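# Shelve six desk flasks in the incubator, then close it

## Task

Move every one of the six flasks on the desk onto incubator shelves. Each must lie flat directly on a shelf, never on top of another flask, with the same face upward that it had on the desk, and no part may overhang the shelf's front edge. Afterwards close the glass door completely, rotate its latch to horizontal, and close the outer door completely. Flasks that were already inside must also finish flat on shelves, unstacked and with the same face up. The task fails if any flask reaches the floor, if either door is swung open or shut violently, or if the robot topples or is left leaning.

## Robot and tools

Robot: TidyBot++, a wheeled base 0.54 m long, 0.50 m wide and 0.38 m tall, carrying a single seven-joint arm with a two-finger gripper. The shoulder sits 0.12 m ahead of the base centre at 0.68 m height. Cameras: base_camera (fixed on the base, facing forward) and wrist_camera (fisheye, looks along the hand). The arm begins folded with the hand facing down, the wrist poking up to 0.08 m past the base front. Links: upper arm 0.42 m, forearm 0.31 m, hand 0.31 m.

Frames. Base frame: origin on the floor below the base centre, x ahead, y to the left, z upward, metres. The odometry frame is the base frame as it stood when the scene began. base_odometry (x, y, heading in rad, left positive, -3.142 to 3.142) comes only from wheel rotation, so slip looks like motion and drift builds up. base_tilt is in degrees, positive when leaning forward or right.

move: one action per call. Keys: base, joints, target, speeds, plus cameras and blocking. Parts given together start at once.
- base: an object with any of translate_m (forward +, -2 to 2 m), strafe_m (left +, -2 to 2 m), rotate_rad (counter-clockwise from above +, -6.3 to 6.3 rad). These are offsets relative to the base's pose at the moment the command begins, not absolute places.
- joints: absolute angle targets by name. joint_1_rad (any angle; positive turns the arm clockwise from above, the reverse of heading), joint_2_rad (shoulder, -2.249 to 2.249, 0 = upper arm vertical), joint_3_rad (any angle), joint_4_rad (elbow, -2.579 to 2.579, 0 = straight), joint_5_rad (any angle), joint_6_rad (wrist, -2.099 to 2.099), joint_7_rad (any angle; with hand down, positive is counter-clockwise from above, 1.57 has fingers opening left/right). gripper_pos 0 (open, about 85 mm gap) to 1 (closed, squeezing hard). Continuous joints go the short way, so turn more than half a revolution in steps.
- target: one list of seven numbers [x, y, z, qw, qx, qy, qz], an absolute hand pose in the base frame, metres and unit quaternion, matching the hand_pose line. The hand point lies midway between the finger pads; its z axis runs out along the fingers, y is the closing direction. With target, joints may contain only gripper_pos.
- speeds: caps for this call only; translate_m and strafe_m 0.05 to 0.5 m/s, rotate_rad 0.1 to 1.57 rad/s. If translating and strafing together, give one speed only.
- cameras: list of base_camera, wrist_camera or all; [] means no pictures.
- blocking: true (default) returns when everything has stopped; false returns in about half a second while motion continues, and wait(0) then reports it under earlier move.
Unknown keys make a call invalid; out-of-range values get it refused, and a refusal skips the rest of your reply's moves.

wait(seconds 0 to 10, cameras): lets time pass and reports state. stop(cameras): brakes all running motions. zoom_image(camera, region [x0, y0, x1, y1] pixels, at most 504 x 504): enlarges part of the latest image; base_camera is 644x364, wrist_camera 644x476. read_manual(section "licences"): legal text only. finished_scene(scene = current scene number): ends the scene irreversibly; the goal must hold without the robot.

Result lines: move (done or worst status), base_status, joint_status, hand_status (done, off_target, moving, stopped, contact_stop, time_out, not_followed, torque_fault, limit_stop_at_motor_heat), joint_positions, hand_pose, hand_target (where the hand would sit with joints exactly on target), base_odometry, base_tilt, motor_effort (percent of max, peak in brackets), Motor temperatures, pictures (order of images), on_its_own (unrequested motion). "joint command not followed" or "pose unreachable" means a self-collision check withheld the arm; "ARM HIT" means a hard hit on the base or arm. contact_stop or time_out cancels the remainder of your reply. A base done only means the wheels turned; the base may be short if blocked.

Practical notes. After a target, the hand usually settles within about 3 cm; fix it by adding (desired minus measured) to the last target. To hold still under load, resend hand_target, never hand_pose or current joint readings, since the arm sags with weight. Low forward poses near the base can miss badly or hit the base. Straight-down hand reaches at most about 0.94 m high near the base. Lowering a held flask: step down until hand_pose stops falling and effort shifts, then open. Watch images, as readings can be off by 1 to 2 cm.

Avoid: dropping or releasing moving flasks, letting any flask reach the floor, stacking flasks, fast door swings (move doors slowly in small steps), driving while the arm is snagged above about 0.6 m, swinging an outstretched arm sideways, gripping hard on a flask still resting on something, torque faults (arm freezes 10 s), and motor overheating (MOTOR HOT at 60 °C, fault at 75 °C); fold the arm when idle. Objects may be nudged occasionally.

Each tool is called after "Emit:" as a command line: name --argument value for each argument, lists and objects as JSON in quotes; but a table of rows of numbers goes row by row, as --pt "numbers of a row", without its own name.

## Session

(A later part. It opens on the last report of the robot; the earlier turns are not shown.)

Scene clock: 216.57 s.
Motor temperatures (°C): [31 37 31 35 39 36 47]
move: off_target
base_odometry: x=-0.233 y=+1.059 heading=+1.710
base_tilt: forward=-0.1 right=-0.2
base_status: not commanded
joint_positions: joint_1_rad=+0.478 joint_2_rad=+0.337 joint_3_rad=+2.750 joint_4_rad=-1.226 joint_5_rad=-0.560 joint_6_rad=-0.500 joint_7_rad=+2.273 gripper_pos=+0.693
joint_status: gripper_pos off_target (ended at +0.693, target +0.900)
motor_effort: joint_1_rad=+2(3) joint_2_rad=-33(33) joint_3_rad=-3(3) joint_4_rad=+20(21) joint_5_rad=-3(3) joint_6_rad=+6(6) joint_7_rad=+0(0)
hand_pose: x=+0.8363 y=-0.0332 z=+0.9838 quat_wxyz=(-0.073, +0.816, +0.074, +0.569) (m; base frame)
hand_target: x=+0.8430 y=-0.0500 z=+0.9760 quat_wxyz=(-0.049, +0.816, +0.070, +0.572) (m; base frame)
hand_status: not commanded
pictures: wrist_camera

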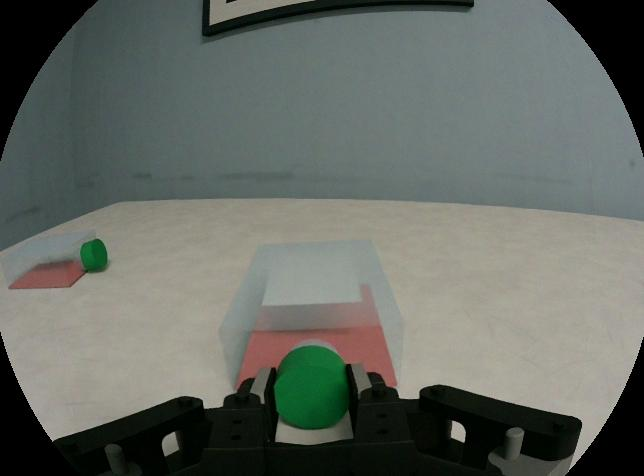

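Emit:
move --target '[0.843, -0.05, 1.021, -0.0488, 0.8162, 0.0696, 0.5715]' --cameras '["wrist_camera"]'

Emit:
move --base '{"translate_m": -0.4}' --target '[0.64, -0.02, 1.05, -0.011, 0.819, -0.015, 0.573]' --cameras '["wrist_camera"]'

Emit:
move --base '{"translate_m": -0.749, "strafe_m": -0.228, "rotate_rad": -1.736}' --speeds '{"rotate_rad": 0.8}' --cameras '[]'

Emit:
move --base '{"translate_m": 0.38, "strafe_m": 0.1}'

Scene clock: 218.37 s.
Motor temperatures (°C): [31 38 31 35 39 36 47]
move: done
base_odometry: x=-0.233 y=+1.059 heading=+1.710
base_tilt: forward=-0.1 right=-0.2
base_status: not commanded
joint_positions: joint_1_rad=+0.402 joint_2_rad=+0.348 joint_3_rad=+2.863 joint_4_rad=-1.086 joint_5_rad=-0.531 joint_6_rad=-0.553 joint_7_rad=+2.205 gripper_pos=+0.693
joint_status: not commanded
motor_effort: joint_1_rad=+2(2) joint_2_rad=-36(37) joint_3_rad=-2(4) joint_4_rad=+22(23) joint_5_rad=-3(4) joint_6_rad=+7(7) joint_7_rad=+0(0)
hand_pose: x=+0.8483 y=-0.0500 z=+1.0336 quat_wxyz=(-0.057, +0.802, +0.063, +0.591) (m; base frame)
hand_target: x=+0.8430 y=-0.0500 z=+1.0210 quat_wxyz=(-0.049, +0.816, +0.070, +0.571) (m; base frame)
hand_status: done (0.014 m and 3.0 deg from the pose sent, 0.041 m and 2.8 deg at the start)
pictures: wrist_camera

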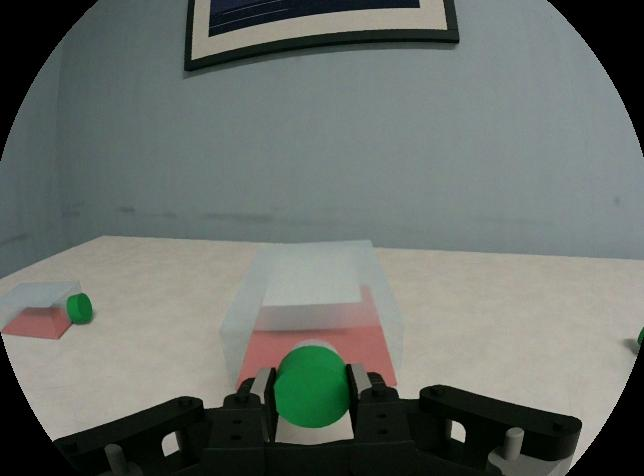

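Scene clock: 220.43 s.
Motor temperatures (°C): [31 38 31 35 39 36 47]
move: done
base_odometry: x=-0.178 y=+0.663 heading=+1.710
base_tilt: forward=-0.1 right=-0.2
base_status: done
joint_positions: joint_1_rad=-0.028 joint_2_rad=-0.192 joint_3_rad=+3.226 joint_4_rad=-1.547 joint_5_rad=-0.153 joint_6_rad=-0.553 joint_7_rad=+1.687 gripper_pos=+0.693
joint_status: not commanded
motor_effort: joint_1_rad=+3(3) joint_2_rad=-16(41) joint_3_rad=+0(3) joint_4_rad=+22(23) joint_5_rad=-1(4) joint_6_rad=+9(10) joint_7_rad=+0(0)
hand_pose: x=+0.6406 y=-0.0085 z=+1.0613 quat_wxyz=(-0.027, +0.814, -0.010, +0.581) (m; base frame)
hand_target: x=+0.6400 y=-0.0200 z=+1.0500 quat_wxyz=(-0.011, +0.819, -0.015, +0.573) (m; base frame)
hand_status: done (0.016 m and 2.2 deg from the pose sent, 0.211 m and 10.8 deg at the start)
pictures: wrist_camera

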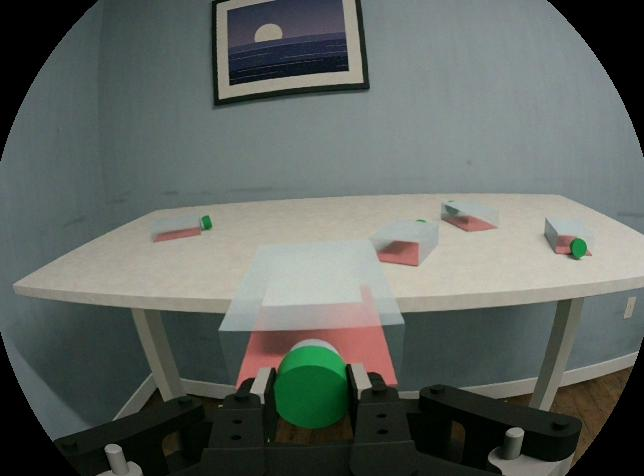

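Scene clock: 223.67 s.
Motor temperatures (°C): [31 38 31 35 39 36 47]
move: done
base_odometry: x=+0.152 y=-0.048 heading=-0.025
base_tilt: forward=-0.1 right=-0.2
base_status: done
joint_positions: joint_1_rad=-0.040 joint_2_rad=-0.185 joint_3_rad=+3.236 joint_4_rad=-1.549 joint_5_rad=-0.147 joint_6_rad=-0.553 joint_7_rad=+1.685 gripper_pos=+0.693
joint_status: not commanded
motor_effort: joint_1_rad=+2(4) joint_2_rad=-17(20) joint_3_rad=+0(3) joint_4_rad=+22(23) joint_5_rad=+0(2) joint_6_rad=+9(9) joint_7_rad=+0(0)
hand_pose: x=+0.6434 y=-0.0093 z=+1.0564 quat_wxyz=(-0.026, +0.816, -0.009, +0.577) (m; base frame)
hand_target: x=+0.6400 y=-0.0200 z=+1.0500 quat_wxyz=(-0.011, +0.819, -0.015, +0.573) (m; base frame)
hand_status: not commanded
pictures: none
No camera images: "cameras" was empty.

Scene clock: 225.70 s.
Motor temperatures (°C): [31 38 31 35 39 36 47]
move: done
base_odometry: x=+0.535 y=+0.043 heading=-0.026
base_tilt: forward=-0.1 right=-0.2
base_status: done
joint_positions: joint_1_rad=-0.040 joint_2_rad=-0.179 joint_3_rad=+3.236 joint_4_rad=-1.551 joint_5_rad=-0.147 joint_6_rad=-0.553 joint_7_rad=+1.685 gripper_pos=+0.693
joint_status: not commanded
motor_effort: joint_1_rad=+1(2) joint_2_rad=-17(21) joint_3_rad=+0(1) joint_4_rad=+22(23) joint_5_rad=+0(2) joint_6_rad=+9(10) joint_7_rad=+0(0)
hand_pose: x=+0.6456 y=-0.0092 z=+1.0522 quat_wxyz=(-0.026, +0.819, -0.009, +0.574) (m; base frame)
hand_target: x=+0.6400 y=-0.0200 z=+1.0500 quat_wxyz=(-0.011, +0.819, -0.015, +0.573) (m; base frame)
hand_status: not commanded
pictures: base_camera, wrist_camera

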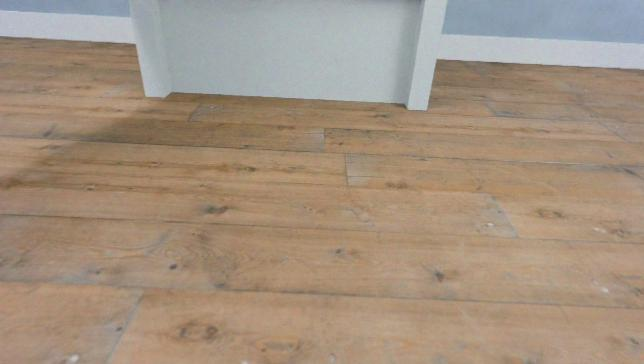

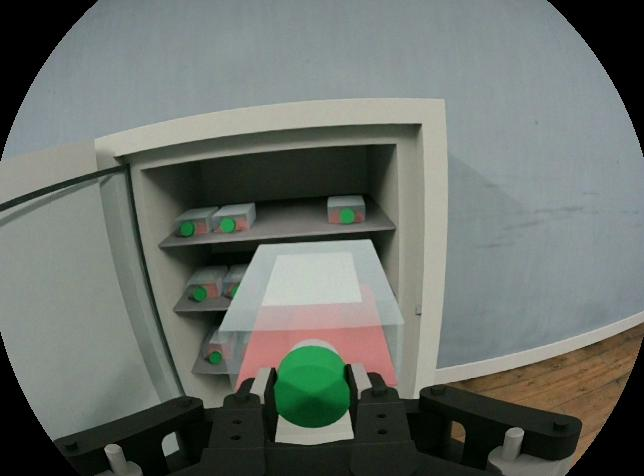

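Emit:
move --base '{"translate_m": 0.435, "strafe_m": 0.016}' --target '[0.62, -0.015, 0.995, -0.011, 0.812, -0.015, 0.583]' --cameras '[]'

Emit:
move --target '[0.74, -0.015, 0.995, -0.011, 0.812, -0.015, 0.583]'

Scene clock: 228.63 s.
Motor temperatures (°C): [31 37 31 35 39 36 47]
move: done
base_odometry: x=+0.970 y=+0.048 heading=-0.025
base_tilt: forward=-0.1 right=-0.2
base_status: done
joint_positions: joint_1_rad=-0.052 joint_2_rad=-0.241 joint_3_rad=+3.236 joint_4_rad=-1.800 joint_5_rad=-0.122 joint_6_rad=-0.402 joint_7_rad=+1.662 gripper_pos=+0.693
joint_status: not commanded
motor_effort: joint_1_rad=+1(2) joint_2_rad=-15(19) joint_3_rad=+0(2) joint_4_rad=+22(23) joint_5_rad=-1(2) joint_6_rad=+8(10) joint_7_rad=+0(0)
hand_pose: x=+0.6224 y=-0.0105 z=+0.9768 quat_wxyz=(-0.024, +0.830, -0.018, +0.558) (m; base frame)
hand_target: x=+0.6200 y=-0.0150 z=+0.9950 quat_wxyz=(-0.011, +0.812, -0.015, +0.583) (m; base frame)
hand_status: done (0.019 m and 3.9 deg from the pose sent, 0.063 m and 2.2 deg at the start)
pictures: none
No camera images: "cameras" was empty.

Scene clock: 230.10 s.
Motor temperatures (°C): [31 37 31 35 39 36 47]
move: done
base_odometry: x=+0.970 y=+0.048 heading=-0.025
base_tilt: forward=-0.1 right=-0.2
base_status: not commanded
joint_positions: joint_1_rad=+0.012 joint_2_rad=+0.031 joint_3_rad=+3.184 joint_4_rad=-1.577 joint_5_rad=-0.122 joint_6_rad=-0.359 joint_7_rad=+1.678 gripper_pos=+0.693
joint_status: not commanded
motor_effort: joint_1_rad=+2(2) joint_2_rad=-25(28) joint_3_rad=+0(0) joint_4_rad=+22(23) joint_5_rad=-1(1) joint_6_rad=+9(9) joint_7_rad=+0(0)
hand_pose: x=+0.7337 y=-0.0189 z=+0.9716 quat_wxyz=(-0.004, +0.831, -0.014, +0.555) (m; base frame)
hand_target: x=+0.7400 y=-0.0150 z=+0.9950 quat_wxyz=(-0.011, +0.812, -0.015, +0.583) (m; base frame)
hand_status: done (0.025 m and 3.9 deg from the pose sent, 0.119 m and 3.9 deg at the start)
pictures: base_camera, wrist_camera

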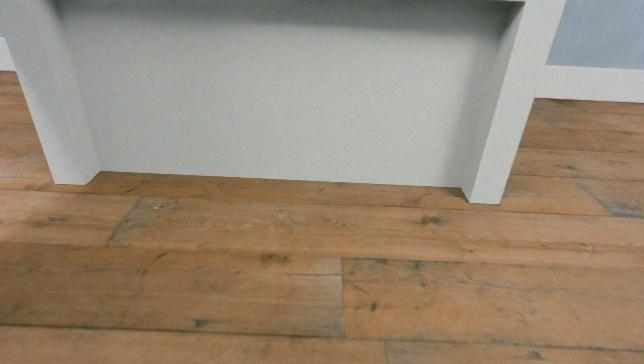

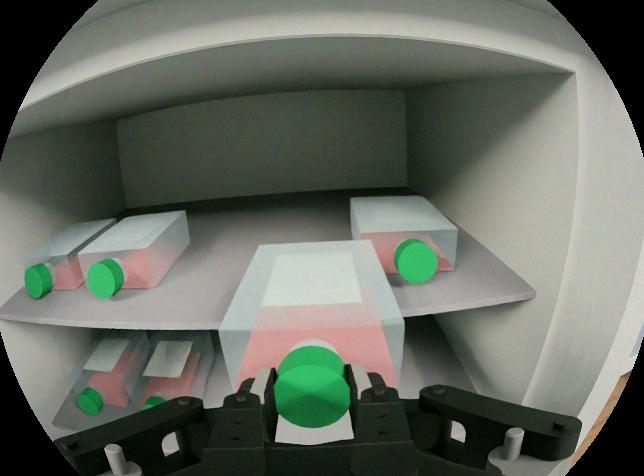

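Emit:
move --base '{"strafe_m": 0.048}' --target '[0.74, -0.015, 1.015, -0.011, 0.812, -0.015, 0.583]'

Scene clock: 231.53 s.
Motor temperatures (°C): [31 37 31 35 39 36 47]
move: done
base_odometry: x=+0.971 y=+0.096 heading=-0.025
base_tilt: forward=-0.1 right=-0.2
base_status: done
joint_positions: joint_1_rad=+0.014 joint_2_rad=+0.031 joint_3_rad=+3.177 joint_4_rad=-1.505 joint_5_rad=-0.122 joint_6_rad=-0.361 joint_7_rad=+1.678 gripper_pos=+0.693
joint_status: not commanded
motor_effort: joint_1_rad=+2(4) joint_2_rad=-26(27) joint_3_rad=+0(2) joint_4_rad=+23(23) joint_5_rad=+0(1) joint_6_rad=+9(10) joint_7_rad=+0(0)
hand_pose: x=+0.7414 y=-0.0152 z=+1.0146 quat_wxyz=(-0.005, +0.812, -0.010, +0.584) (m; base frame)
hand_target: x=+0.7400 y=-0.0150 z=+1.0150 quat_wxyz=(-0.011, +0.812, -0.015, +0.583) (m; base frame)
hand_status: done (0.001 m and 0.9 deg from the pose sent, 0.044 m and 3.9 deg at the start)
pictures: base_camera, wrist_camera

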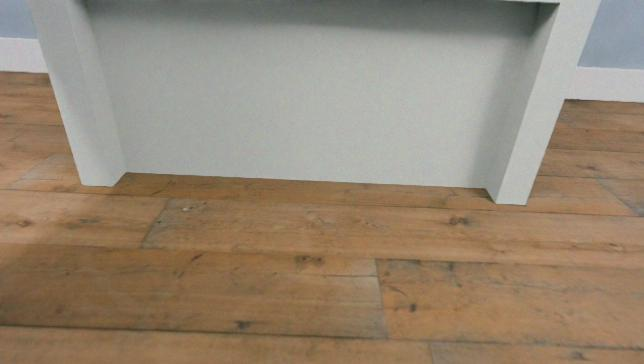

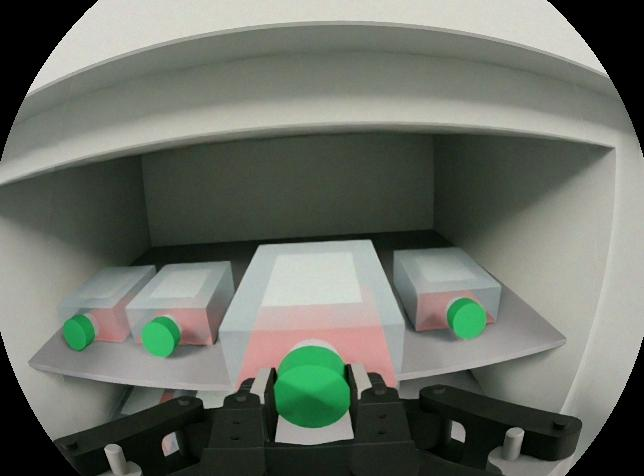

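Emit:
move --target '[0.80, -0.008, 1.0, -0.011, 0.812, -0.015, 0.583]' --cameras '["wrist_camera"]'

Emit:
move --target '[0.865, -0.008, 0.99, -0.011, 0.812, -0.015, 0.583]' --cameras '["wrist_camera"]'

Scene clock: 233.17 s.
Motor temperatures (°C): [31 38 31 35 39 36 47]
move: done
base_odometry: x=+0.971 y=+0.096 heading=-0.025
base_tilt: forward=-0.1 right=-0.2
base_status: not commanded
joint_positions: joint_1_rad=+0.014 joint_2_rad=+0.178 joint_3_rad=+3.157 joint_4_rad=-1.396 joint_5_rad=-0.120 joint_6_rad=-0.361 joint_7_rad=+1.645 gripper_pos=+0.693
joint_status: not commanded
motor_effort: joint_1_rad=+2(2) joint_2_rad=-31(34) joint_3_rad=+0(1) joint_4_rad=+22(24) joint_5_rad=+0(1) joint_6_rad=+9(10) joint_7_rad=+0(0)
hand_pose: x=+0.7992 y=-0.0043 z=+0.9850 quat_wxyz=(-0.019, +0.823, -0.015, +0.568) (m; base frame)
hand_target: x=+0.8000 y=-0.0080 z=+1.0000 quat_wxyz=(-0.011, +0.812, -0.015, +0.583) (m; base frame)
hand_status: done (0.016 m and 2.3 deg from the pose sent, 0.061 m and 0.9 deg at the start)
pictures: wrist_camera

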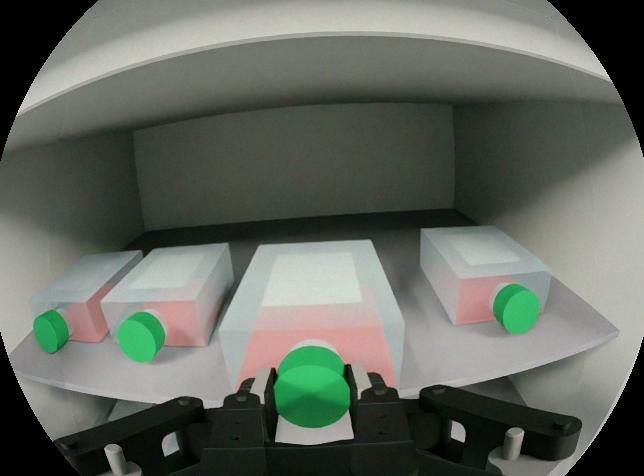

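Scene clock: 234.63 s.
Motor temperatures (°C): [31 38 31 35 39 36 47]
move: done
base_odometry: x=+0.971 y=+0.096 heading=-0.025
base_tilt: forward=-0.1 right=-0.2
base_status: not commanded
joint_positions: joint_1_rad=+0.014 joint_2_rad=+0.338 joint_3_rad=+3.157 joint_4_rad=-1.215 joint_5_rad=-0.117 joint_6_rad=-0.361 joint_7_rad=+1.633 gripper_pos=+0.693
joint_status: not commanded
motor_effort: joint_1_rad=+1(2) joint_2_rad=-38(40) joint_3_rad=+0(0) joint_4_rad=+22(24) joint_5_rad=-1(2) joint_6_rad=+9(9) joint_7_rad=+0(0)
hand_pose: x=+0.8662 y=-0.0054 z=+0.9803 quat_wxyz=(-0.020, +0.817, -0.018, +0.577) (m; base frame)
hand_target: x=+0.8650 y=-0.0080 z=+0.9900 quat_wxyz=(-0.011, +0.812, -0.015, +0.583) (m; base frame)
hand_status: done (0.010 m and 1.4 deg from the pose sent, 0.066 m and 2.3 deg at the start)
pictures: wrist_camera

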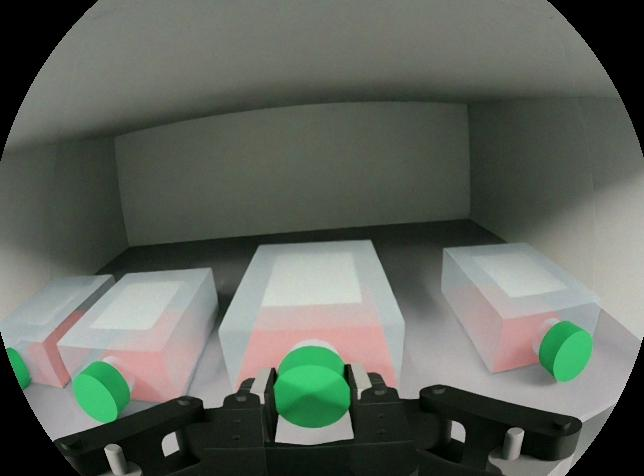

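Emit:
move --target '[0.877, -0.024, 0.985, -0.011, 0.812, -0.015, 0.583]' --cameras '["wrist_camera"]'

Emit:
move --target '[0.877, -0.024, 0.97, -0.011, 0.812, -0.015, 0.583]' --cameras '["wrist_camera"]'

Emit:
move --target '[0.877, -0.024, 0.96, -0.011, 0.812, -0.015, 0.583]' --cameras '["wrist_camera"]'

Scene clock: 236.00 s.
Motor temperatures (°C): [31 38 31 35 39 36 47]
move: done
base_odometry: x=+0.971 y=+0.096 heading=-0.025
base_tilt: forward=-0.1 right=-0.2
base_status: not commanded
joint_positions: joint_1_rad=+0.077 joint_2_rad=+0.361 joint_3_rad=+3.107 joint_4_rad=-1.183 joint_5_rad=-0.117 joint_6_rad=-0.361 joint_7_rad=+1.646 gripper_pos=+0.693
joint_status: not commanded
motor_effort: joint_1_rad=+2(3) joint_2_rad=-39(39) joint_3_rad=+0(2) joint_4_rad=+22(23) joint_5_rad=-1(1) joint_6_rad=+9(9) joint_7_rad=+0(0)
hand_pose: x=+0.8753 y=-0.0227 z=+0.9827 quat_wxyz=(-0.019, +0.814, -0.024, +0.581) (m; base frame)
hand_target: x=+0.8770 y=-0.0240 z=+0.9850 quat_wxyz=(-0.011, +0.812, -0.015, +0.583) (m; base frame)
hand_status: done (0.003 m and 1.4 deg from the pose sent, 0.022 m and 1.4 deg at the start)
pictures: wrist_camera

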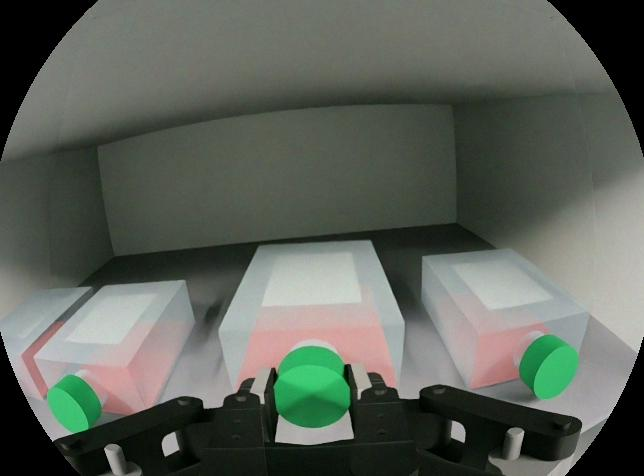

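Scene clock: 236.77 s.
Motor temperatures (°C): [31 38 31 35 39 36 47]
move: done
base_odometry: x=+0.971 y=+0.096 heading=-0.025
base_tilt: forward=-0.1 right=-0.2
base_status: not commanded
joint_positions: joint_1_rad=+0.083 joint_2_rad=+0.365 joint_3_rad=+3.096 joint_4_rad=-1.214 joint_5_rad=-0.117 joint_6_rad=-0.346 joint_7_rad=+1.646 gripper_pos=+0.693
joint_status: not commanded
motor_effort: joint_1_rad=+2(2) joint_2_rad=-37(40) joint_3_rad=-1(1) joint_4_rad=+21(23) joint_5_rad=+0(1) joint_6_rad=+8(9) joint_7_rad=+0(0)
hand_pose: x=+0.8747 y=-0.0214 z=+0.9658 quat_wxyz=(-0.022, +0.819, -0.024, +0.573) (m; base frame)
hand_target: x=+0.8770 y=-0.0240 z=+0.9700 quat_wxyz=(-0.011, +0.812, -0.015, +0.583) (m; base frame)
hand_status: done (0.005 m and 2.2 deg from the pose sent, 0.013 m and 1.4 deg at the start)
pictures: wrist_camera

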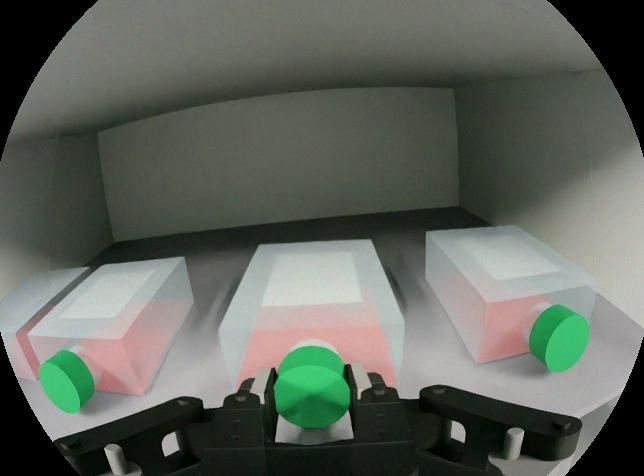

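Scene clock: 237.40 s.
Motor temperatures (°C): [31 38 31 35 39 36 47]
move: done
base_odometry: x=+0.971 y=+0.096 heading=-0.025
base_tilt: forward=-0.1 right=-0.2
base_status: not commanded
joint_positions: joint_1_rad=+0.090 joint_2_rad=+0.365 joint_3_rad=+3.085 joint_4_rad=-1.230 joint_5_rad=-0.117 joint_6_rad=-0.316 joint_7_rad=+1.646 gripper_pos=+0.693
joint_status: not commanded
motor_effort: joint_1_rad=+1(2) joint_2_rad=-35(37) joint_3_rad=-1(1) joint_4_rad=+21(21) joint_5_rad=-1(1) joint_6_rad=+8(9) joint_7_rad=+0(0)
hand_pose: x=+0.8759 y=-0.0217 z=+0.9652 quat_wxyz=(-0.023, +0.815, -0.026, +0.579) (m; base frame)
hand_target: x=+0.8770 y=-0.0240 z=+0.9600 quat_wxyz=(-0.011, +0.812, -0.015, +0.583) (m; base frame)
hand_status: done (0.006 m and 1.9 deg from the pose sent, 0.007 m and 2.2 deg at the start)
pictures: wrist_camera

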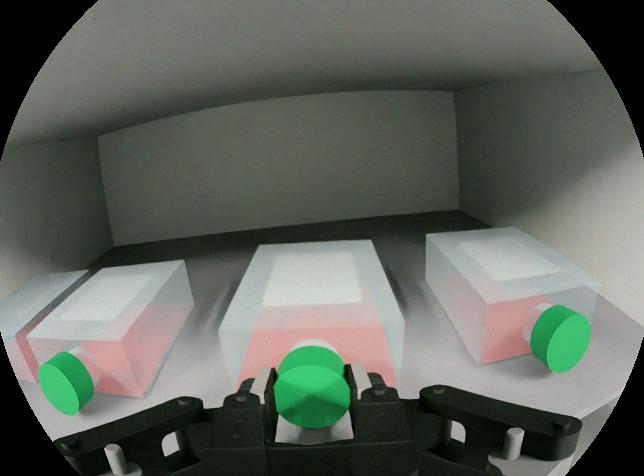

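Emit:
move --joints '{"gripper_pos":0.45}'

Scene clock: 239.87 s.
Motor temperatures (°C): [31 38 31 35 39 36 47]
move: done
base_odometry: x=+0.971 y=+0.096 heading=-0.025
base_tilt: forward=-0.1 right=-0.2
base_status: not commanded
joint_positions: joint_1_rad=+0.090 joint_2_rad=+0.365 joint_3_rad=+3.085 joint_4_rad=-1.233 joint_5_rad=-0.117 joint_6_rad=-0.316 joint_7_rad=+1.646 gripper_pos=+0.450
joint_status: all done
motor_effort: joint_1_rad=+2(2) joint_2_rad=-37(38) joint_3_rad=-1(1) joint_4_rad=+21(21) joint_5_rad=-1(2) joint_6_rad=+8(8) joint_7_rad=+0(0)
hand_pose: x=+0.8756 y=-0.0216 z=+0.9631 quat_wxyz=(-0.023, +0.816, -0.026, +0.577) (m; base frame)
hand_target: x=+0.8770 y=-0.0240 z=+0.9600 quat_wxyz=(-0.011, +0.812, -0.015, +0.583) (m; base frame)
hand_status: not commanded
pictures: base_camera, wrist_camera

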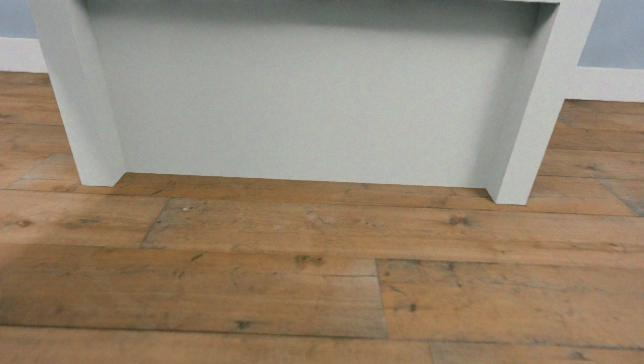

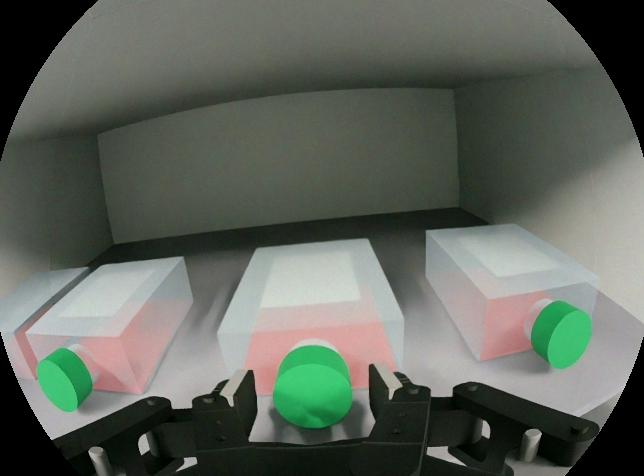

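Emit:
move --target '[0.79, -0.022, 0.982, -0.011, 0.812, -0.015, 0.583]'

Emit:
move --base '{"translate_m": -0.2}'

Scene clock: 241.53 s.
Motor temperatures (°C): [31 38 31 35 39 36 47]
move: done
base_odometry: x=+0.971 y=+0.096 heading=-0.025
base_tilt: forward=-0.1 right=-0.2
base_status: not commanded
joint_positions: joint_1_rad=+0.100 joint_2_rad=+0.170 joint_3_rad=+3.085 joint_4_rad=-1.449 joint_5_rad=-0.119 joint_6_rad=-0.311 joint_7_rad=+1.687 gripper_pos=+0.450
joint_status: not commanded
motor_effort: joint_1_rad=+2(2) joint_2_rad=-30(39) joint_3_rad=+0(1) joint_4_rad=+21(22) joint_5_rad=-1(1) joint_6_rad=+8(8) joint_7_rad=+0(0)
hand_pose: x=+0.7945 y=-0.0203 z=+0.9733 quat_wxyz=(-0.005, +0.821, -0.010, +0.571) (m; base frame)
hand_target: x=+0.7900 y=-0.0220 z=+0.9820 quat_wxyz=(-0.011, +0.812, -0.015, +0.583) (m; base frame)
hand_status: done (0.010 m and 2.0 deg from the pose sent, 0.088 m and 2.0 deg at the start)
pictures: base_camera, wrist_camera

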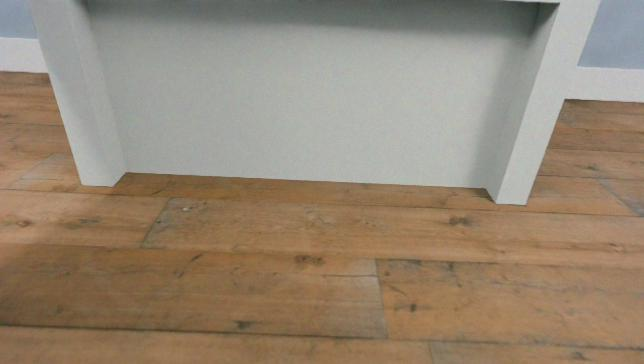

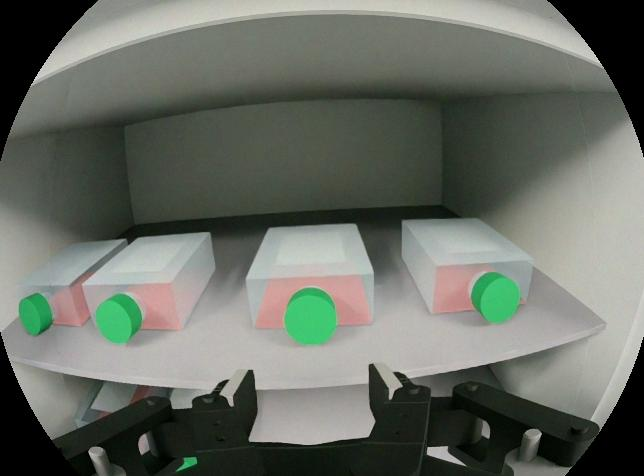

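Scene clock: 243.17 s.
Motor temperatures (°C): [31 38 31 35 39 36 47]
move: done
base_odometry: x=+0.771 y=+0.101 heading=-0.026
base_tilt: forward=-0.1 right=-0.2
base_status: done
joint_positions: joint_1_rad=+0.102 joint_2_rad=+0.160 joint_3_rad=+3.085 joint_4_rad=-1.452 joint_5_rad=-0.119 joint_6_rad=-0.311 joint_7_rad=+1.687 gripper_pos=+0.450
joint_status: not commanded
motor_effort: joint_1_rad=+2(3) joint_2_rad=-29(34) joint_3_rad=+0(1) joint_4_rad=+21(22) joint_5_rad=-1(1) joint_6_rad=+8(8) joint_7_rad=+0(0)
hand_pose: x=+0.7914 y=-0.0212 z=+0.9778 quat_wxyz=(-0.004, +0.819, -0.010, +0.573) (m; base frame)
hand_target: x=+0.7900 y=-0.0220 z=+0.9820 quat_wxyz=(-0.011, +0.812, -0.015, +0.583) (m; base frame)
hand_status: not commanded
pictures: base_camera, wrist_camera

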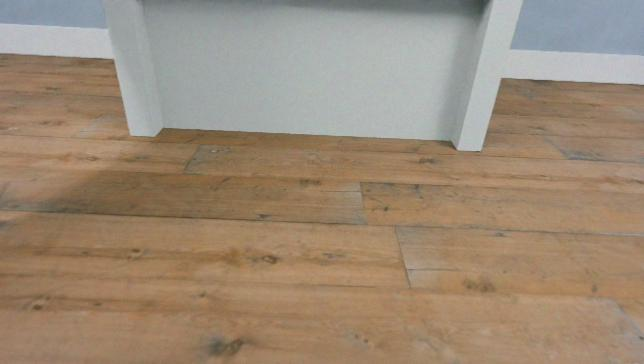

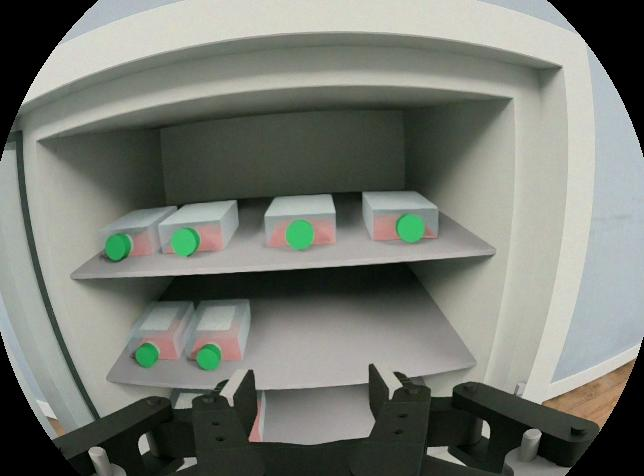

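Emit:
move --base '{"translate_m": -0.443}' --target '[0.5, 0, 1.15, 0, 0.93, 0, 0.3676]' --cameras '[]'

Emit:
move --base '{"translate_m": -0.27, "strafe_m": 0.74, "rotate_rad": 1.535}' --speeds '{"rotate_rad": 0.8}'

Scene clock: 246.63 s.
Motor temperatures (°C): [31 38 31 35 39 36 47]
move: done
base_odometry: x=+0.328 y=+0.112 heading=-0.025
base_tilt: forward=-0.1 right=-0.2
base_status: done
joint_positions: joint_1_rad=-0.016 joint_2_rad=+0.040 joint_3_rad=+3.168 joint_4_rad=-0.477 joint_5_rad=-0.074 joint_6_rad=-1.830 joint_7_rad=+1.616 gripper_pos=+0.450
joint_status: not commanded
motor_effort: joint_1_rad=+1(3) joint_2_rad=-15(33) joint_3_rad=+0(1) joint_4_rad=+13(22) joint_5_rad=+0(2) joint_6_rad=+6(8) joint_7_rad=+0(0)
hand_pose: x=+0.5133 y=+0.0199 z=+1.1579 quat_wxyz=(-0.018, +0.921, +0.038, +0.387) (m; base frame)
hand_target: x=+0.5000 y=+0.0000 z=+1.1500 quat_wxyz=(+0.000, +0.930, +0.000, +0.368) (m; base frame)
hand_status: done (0.025 m and 5.5 deg from the pose sent, 0.339 m and 26.9 deg at the start)
pictures: none
No camera images: "cameras" was empty.

Scene clock: 249.57 s.
Motor temperatures (°C): [31 38 31 35 39 36 47]
move: done
base_odometry: x=+0.077 y=+0.859 heading=+1.510
base_tilt: forward=-0.1 right=-0.2
base_status: done
joint_positions: joint_1_rad=-0.024 joint_2_rad=+0.041 joint_3_rad=+3.179 joint_4_rad=-0.476 joint_5_rad=-0.063 joint_6_rad=-1.833 joint_7_rad=+1.615 gripper_pos=+0.450
joint_status: not commanded
motor_effort: joint_1_rad=+2(4) joint_2_rad=-15(19) joint_3_rad=+0(2) joint_4_rad=+12(13) joint_5_rad=-1(3) joint_6_rad=+6(6) joint_7_rad=+0(0)
hand_pose: x=+0.5135 y=+0.0159 z=+1.1568 quat_wxyz=(-0.013, +0.922, +0.034, +0.386) (m; base frame)
hand_target: x=+0.5000 y=+0.0000 z=+1.1500 quat_wxyz=(+0.000, +0.930, +0.000, +0.368) (m; base frame)
hand_status: not commanded
pictures: base_camera, wrist_camera

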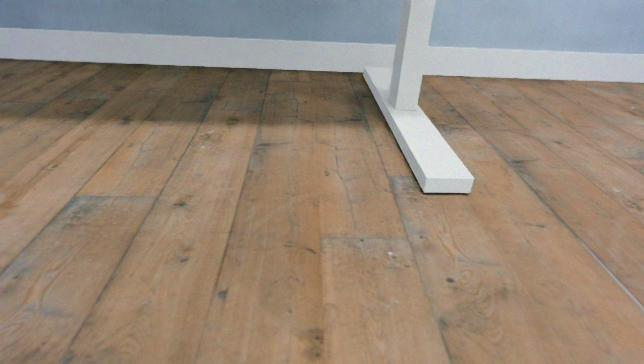

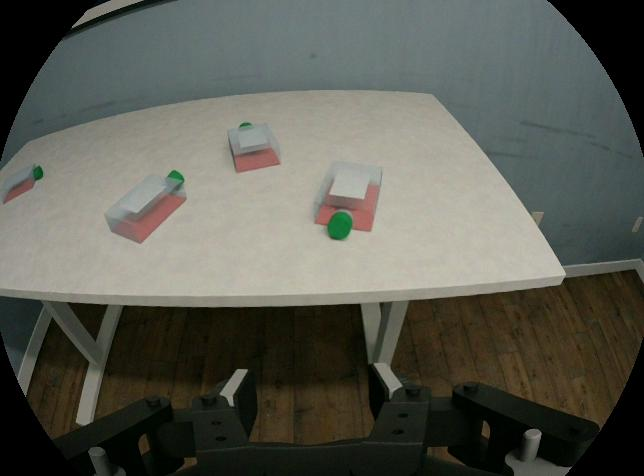

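Emit:
zoom_image --camera "wrist_camera" --region '[280, 130, 420, 260]'

Scaled by 3.600.

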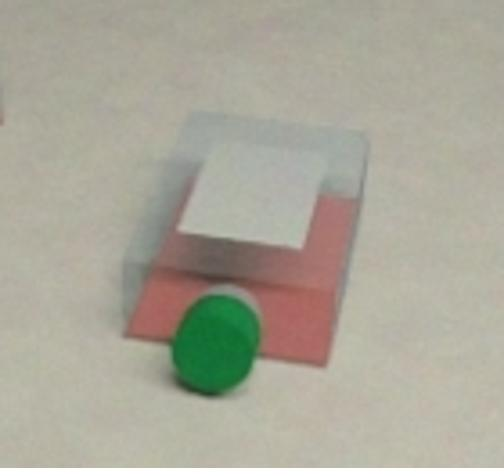

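Emit:
move --base '{"translate_m": 0.01, "strafe_m": 0.136, "rotate_rad": -0.147}' --target '[0.70, -0.01, 1.08, 0, 0.8192, 0, 0.5736]' --joints '{"gripper_pos":0.2}'

Emit:
move --target '[0.74, -0.01, 1.02, 0, 0.8192, 0, 0.5736]'

Scene clock: 253.40 s.
Motor temperatures (°C): [31 38 31 35 39 36 47]
move: done
base_odometry: x=-0.058 y=+0.878 heading=+1.362
base_tilt: forward=-0.1 right=-0.2
base_status: done
joint_positions: joint_1_rad=-0.021 joint_2_rad=-0.007 joint_3_rad=+3.182 joint_4_rad=-1.313 joint_5_rad=-0.062 joint_6_rad=-0.674 joint_7_rad=+1.615 gripper_pos=+0.200
joint_status: all done
motor_effort: joint_1_rad=+2(3) joint_2_rad=-22(24) joint_3_rad=+0(2) joint_4_rad=+21(22) joint_5_rad=+0(3) joint_6_rad=+7(8) joint_7_rad=+0(0)
hand_pose: x=+0.7053 y=+0.0016 z=+1.0614 quat_wxyz=(-0.012, +0.836, +0.001, +0.549) (m; base frame)
hand_target: x=+0.7000 y=-0.0100 z=+1.0800 quat_wxyz=(+0.000, +0.819, +0.000, +0.574) (m; base frame)
hand_status: done (0.023 m and 3.7 deg from the pose sent, 0.203 m and 24.9 deg at the start)
pictures: base_camera, wrist_camera

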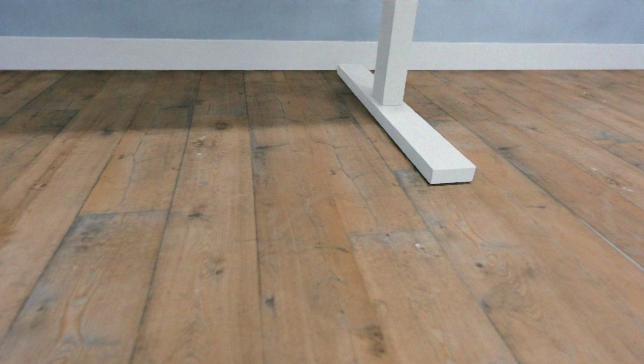

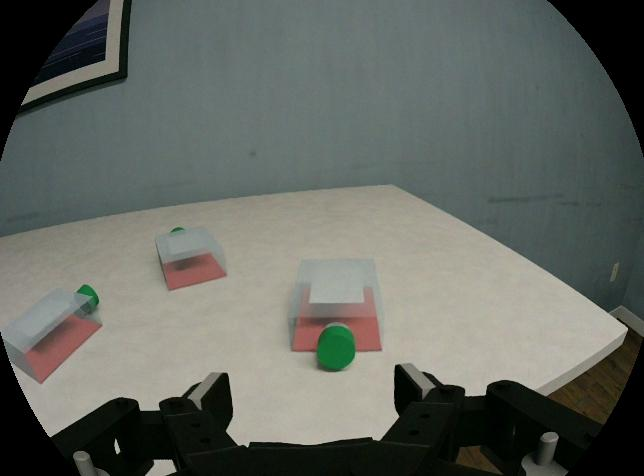

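Scene clock: 254.73 s.
Motor temperatures (°C): [31 38 31 35 39 36 47]
move: done
base_odometry: x=-0.058 y=+0.878 heading=+1.362
base_tilt: forward=-0.1 right=-0.2
base_status: not commanded
joint_positions: joint_1_rad=-0.004 joint_2_rad=+0.033 joint_3_rad=+3.182 joint_4_rad=-1.441 joint_5_rad=-0.062 joint_6_rad=-0.480 joint_7_rad=+1.630 gripper_pos=+0.200
joint_status: not commanded
motor_effort: joint_1_rad=+2(2) joint_2_rad=-24(27) joint_3_rad=+0(1) joint_4_rad=+21(22) joint_5_rad=+0(1) joint_6_rad=+8(9) joint_7_rad=+0(0)
hand_pose: x=+0.7351 y=-0.0113 z=+1.0166 quat_wxyz=(+0.000, +0.829, -0.005, +0.560) (m; base frame)
hand_target: x=+0.7400 y=-0.0100 z=+1.0200 quat_wxyz=(+0.000, +0.819, +0.000, +0.574) (m; base frame)
hand_status: done (0.006 m and 2.0 deg from the pose sent, 0.055 m and 3.7 deg at the start)
pictures: base_camera, wrist_camera

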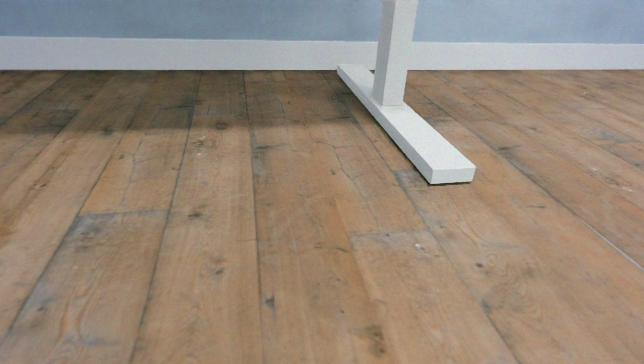

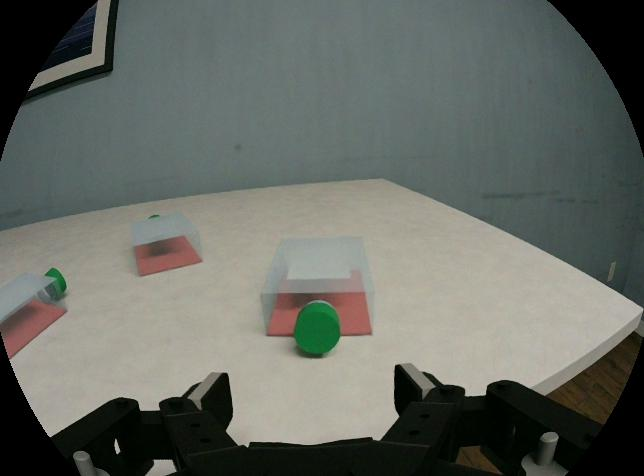

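Emit:
move --target '[0.79, -0.01, 0.985, 0, 0.8192, 0, 0.5736]'

Emit:
move --target '[0.82, -0.01, 0.983, 0, 0.8192, 0, 0.5736]'

Scene clock: 256.27 s.
Motor temperatures (°C): [31 38 31 35 39 36 47]
move: done
base_odometry: x=-0.058 y=+0.878 heading=+1.362
base_tilt: forward=-0.1 right=-0.2
base_status: not commanded
joint_positions: joint_1_rad=+0.026 joint_2_rad=+0.153 joint_3_rad=+3.147 joint_4_rad=-1.434 joint_5_rad=-0.062 joint_6_rad=-0.382 joint_7_rad=+1.630 gripper_pos=+0.200
joint_status: not commanded
motor_effort: joint_1_rad=+2(2) joint_2_rad=-29(32) joint_3_rad=+0(1) joint_4_rad=+21(22) joint_5_rad=+0(1) joint_6_rad=+8(8) joint_7_rad=+0(0)
hand_pose: x=+0.7843 y=-0.0120 z=+0.9723 quat_wxyz=(+0.000, +0.833, -0.005, +0.554) (m; base frame)
hand_target: x=+0.7900 y=-0.0100 z=+0.9850 quat_wxyz=(+0.000, +0.819, +0.000, +0.574) (m; base frame)
hand_status: done (0.014 m and 2.8 deg from the pose sent, 0.063 m and 2.0 deg at the start)
pictures: base_camera, wrist_camera

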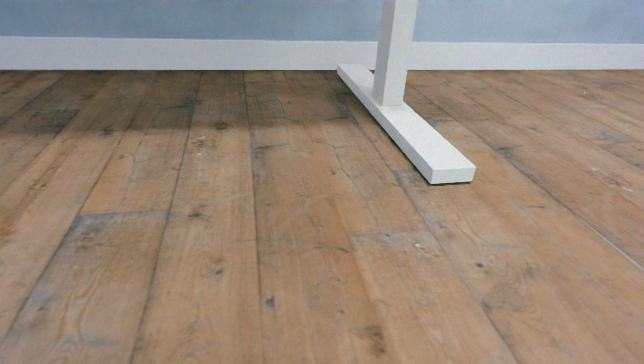

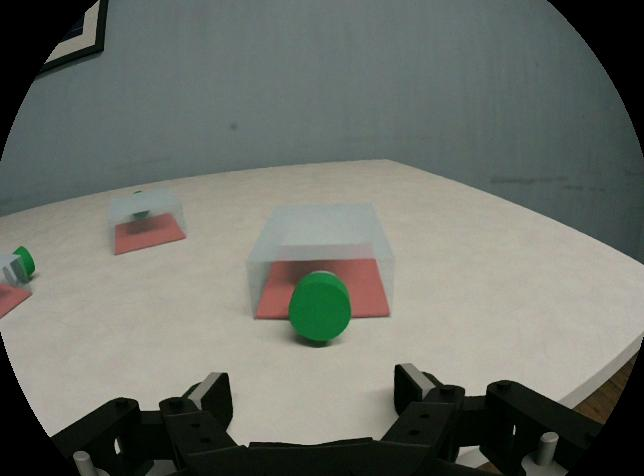

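Scene clock: 257.23 s.
Motor temperatures (°C): [31 38 31 35 39 36 47]
move: done
base_odometry: x=-0.058 y=+0.878 heading=+1.362
base_tilt: forward=-0.1 right=-0.2
base_status: not commanded
joint_positions: joint_1_rad=+0.027 joint_2_rad=+0.218 joint_3_rad=+3.142 joint_4_rad=-1.351 joint_5_rad=-0.062 joint_6_rad=-0.382 joint_7_rad=+1.630 gripper_pos=+0.200
joint_status: not commanded
motor_effort: joint_1_rad=+2(2) joint_2_rad=-32(33) joint_3_rad=+0(0) joint_4_rad=+22(22) joint_5_rad=+0(1) joint_6_rad=+8(8) joint_7_rad=+0(0)
hand_pose: x=+0.8134 y=-0.0107 z=+0.9784 quat_wxyz=(-0.001, +0.827, -0.004, +0.561) (m; base frame)
hand_target: x=+0.8200 y=-0.0100 z=+0.9830 quat_wxyz=(+0.000, +0.819, +0.000, +0.574) (m; base frame)
hand_status: done (0.008 m and 1.7 deg from the pose sent, 0.037 m and 2.8 deg at the start)
pictures: base_camera, wrist_camera

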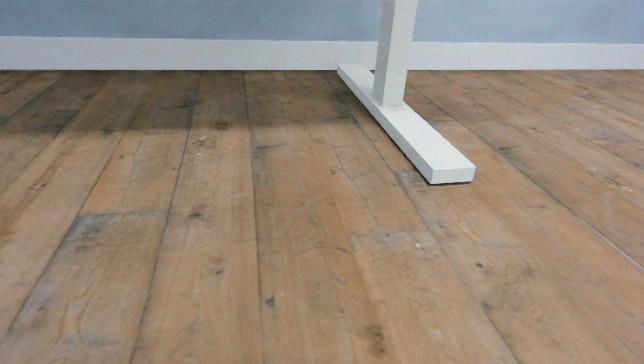

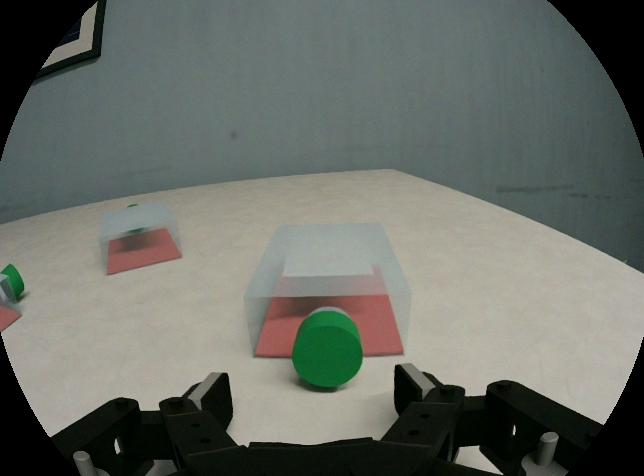

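Emit:
move --target '[0.84, -0.015, 0.981, 0, 0.8192, 0, 0.5736]'

Scene clock: 258.23 s.
Motor temperatures (°C): [31 38 31 35 39 36 47]
move: done
base_odometry: x=-0.058 y=+0.878 heading=+1.362
base_tilt: forward=-0.1 right=-0.2
base_status: not commanded
joint_positions: joint_1_rad=+0.048 joint_2_rad=+0.267 joint_3_rad=+3.127 joint_4_rad=-1.290 joint_5_rad=-0.062 joint_6_rad=-0.382 joint_7_rad=+1.631 gripper_pos=+0.200
joint_status: not commanded
motor_effort: joint_1_rad=+2(2) joint_2_rad=-33(35) joint_3_rad=+0(1) joint_4_rad=+21(22) joint_5_rad=-1(2) joint_6_rad=+8(9) joint_7_rad=+0(0)
hand_pose: x=+0.8344 y=-0.0165 z=+0.9804 quat_wxyz=(-0.001, +0.824, -0.007, +0.566) (m; base frame)
hand_target: x=+0.8400 y=-0.0150 z=+0.9810 quat_wxyz=(+0.000, +0.819, +0.000, +0.574) (m; base frame)
hand_status: done (0.006 m and 1.3 deg from the pose sent, 0.027 m and 1.7 deg at the start)
pictures: base_camera, wrist_camera

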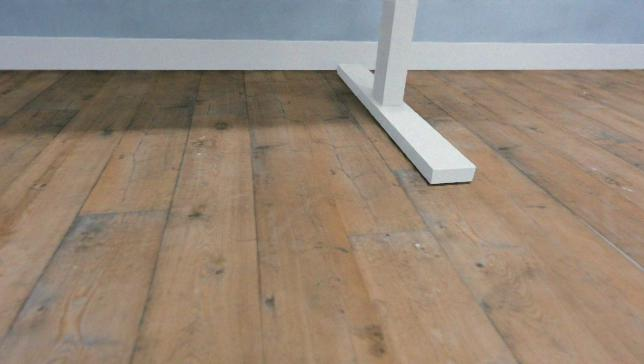

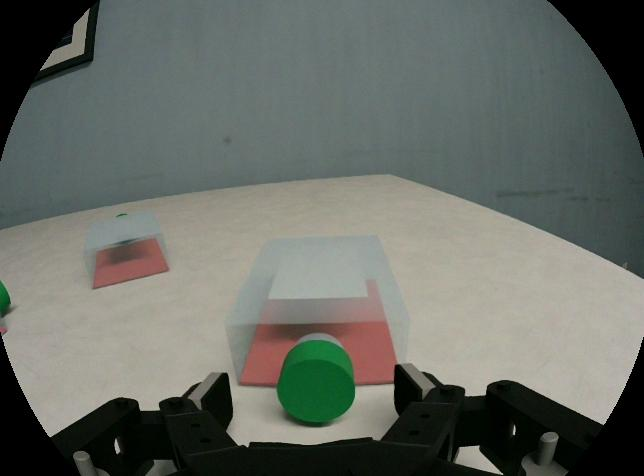

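Emit:
move --joints '{"gripper_pos":0.66}' --cameras '[]'

Emit:
move --joints '{"gripper_pos":0.9}'

Scene clock: 259.13 s.
Motor temperatures (°C): [31 38 31 35 39 36 47]
move: done
base_odometry: x=-0.058 y=+0.878 heading=+1.362
base_tilt: forward=-0.1 right=-0.2
base_status: not commanded
joint_positions: joint_1_rad=+0.048 joint_2_rad=+0.267 joint_3_rad=+3.127 joint_4_rad=-1.290 joint_5_rad=-0.062 joint_6_rad=-0.382 joint_7_rad=+1.631 gripper_pos=+0.656
joint_status: all done
motor_effort: joint_1_rad=+2(2) joint_2_rad=-33(34) joint_3_rad=+0(1) joint_4_rad=+20(22) joint_5_rad=+0(1) joint_6_rad=+7(8) joint_7_rad=+0(0)
hand_pose: x=+0.8344 y=-0.0165 z=+0.9804 quat_wxyz=(-0.001, +0.824, -0.007, +0.566) (m; base frame)
hand_target: x=+0.8400 y=-0.0150 z=+0.9810 quat_wxyz=(+0.000, +0.819, +0.000, +0.574) (m; base frame)
hand_status: not commanded
pictures: none
No camera images: "cameras" was empty.

Scene clock: 259.80 s.
Motor temperatures (°C): [31 38 31 35 39 36 47]
move: off_target
base_odometry: x=-0.058 y=+0.878 heading=+1.362
base_tilt: forward=-0.1 right=-0.2
base_status: not commanded
joint_positions: joint_1_rad=+0.048 joint_2_rad=+0.267 joint_3_rad=+3.127 joint_4_rad=-1.290 joint_5_rad=-0.062 joint_6_rad=-0.382 joint_7_rad=+1.631 gripper_pos=+0.697
joint_status: gripper_pos off_target (ended at +0.697, target +0.900)
motor_effort: joint_1_rad=+1(2) joint_2_rad=-33(33) joint_3_rad=+0(1) joint_4_rad=+21(21) joint_5_rad=-1(1) joint_6_rad=+8(8) joint_7_rad=+0(0)
hand_pose: x=+0.8344 y=-0.0165 z=+0.9806 quat_wxyz=(-0.001, +0.824, -0.007, +0.566) (m; base frame)
hand_target: x=+0.8400 y=-0.0150 z=+0.9810 quat_wxyz=(+0.000, +0.819, +0.000, +0.574) (m; base frame)
hand_status: not commanded
pictures: base_camera, wrist_camera

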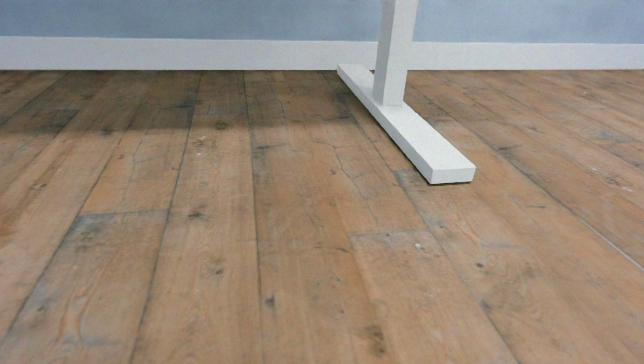

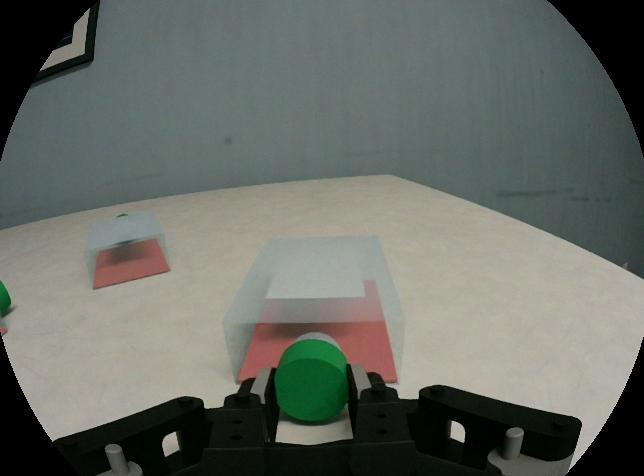

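Emit:
move --target '[0.838, -0.015, 1.03, -0.012, 0.815, -0.018, 0.580]'

Scene clock: 260.97 s.
Motor temperatures (°C): [31 38 31 35 39 36 47]
move: done
base_odometry: x=-0.058 y=+0.878 heading=+1.362
base_tilt: forward=-0.1 right=-0.2
base_status: not commanded
joint_positions: joint_1_rad=+0.043 joint_2_rad=+0.278 joint_3_rad=+3.135 joint_4_rad=-1.155 joint_5_rad=-0.062 joint_6_rad=-0.437 joint_7_rad=+1.627 gripper_pos=+0.697
joint_status: not commanded
motor_effort: joint_1_rad=+2(2) joint_2_rad=-35(37) joint_3_rad=+0(1) joint_4_rad=+22(23) joint_5_rad=+0(1) joint_6_rad=+9(10) joint_7_rad=+0(0)
hand_pose: x=+0.8431 y=-0.0179 z=+1.0387 quat_wxyz=(+0.000, +0.804, -0.007, +0.595) (m; base frame)
hand_target: x=+0.8380 y=-0.0150 z=+1.0300 quat_wxyz=(-0.012, +0.815, -0.018, +0.580) (m; base frame)
hand_status: done (0.010 m and 2.8 deg from the pose sent, 0.050 m and 2.6 deg at the start)
pictures: base_camera, wrist_camera

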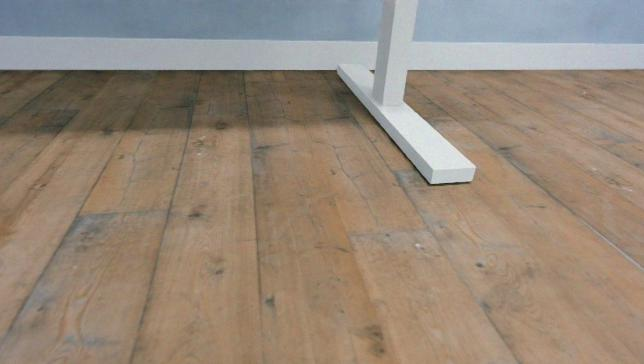

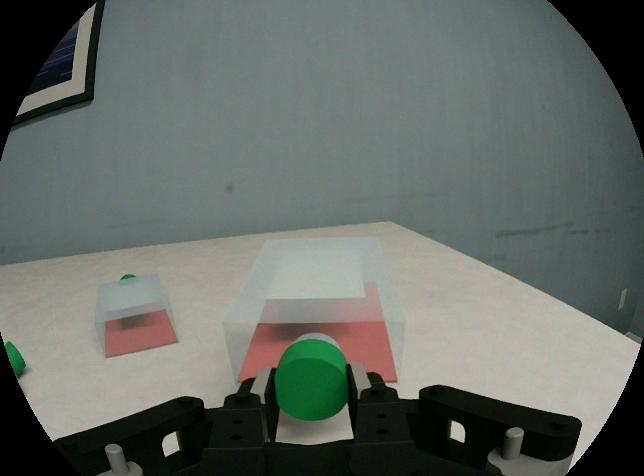

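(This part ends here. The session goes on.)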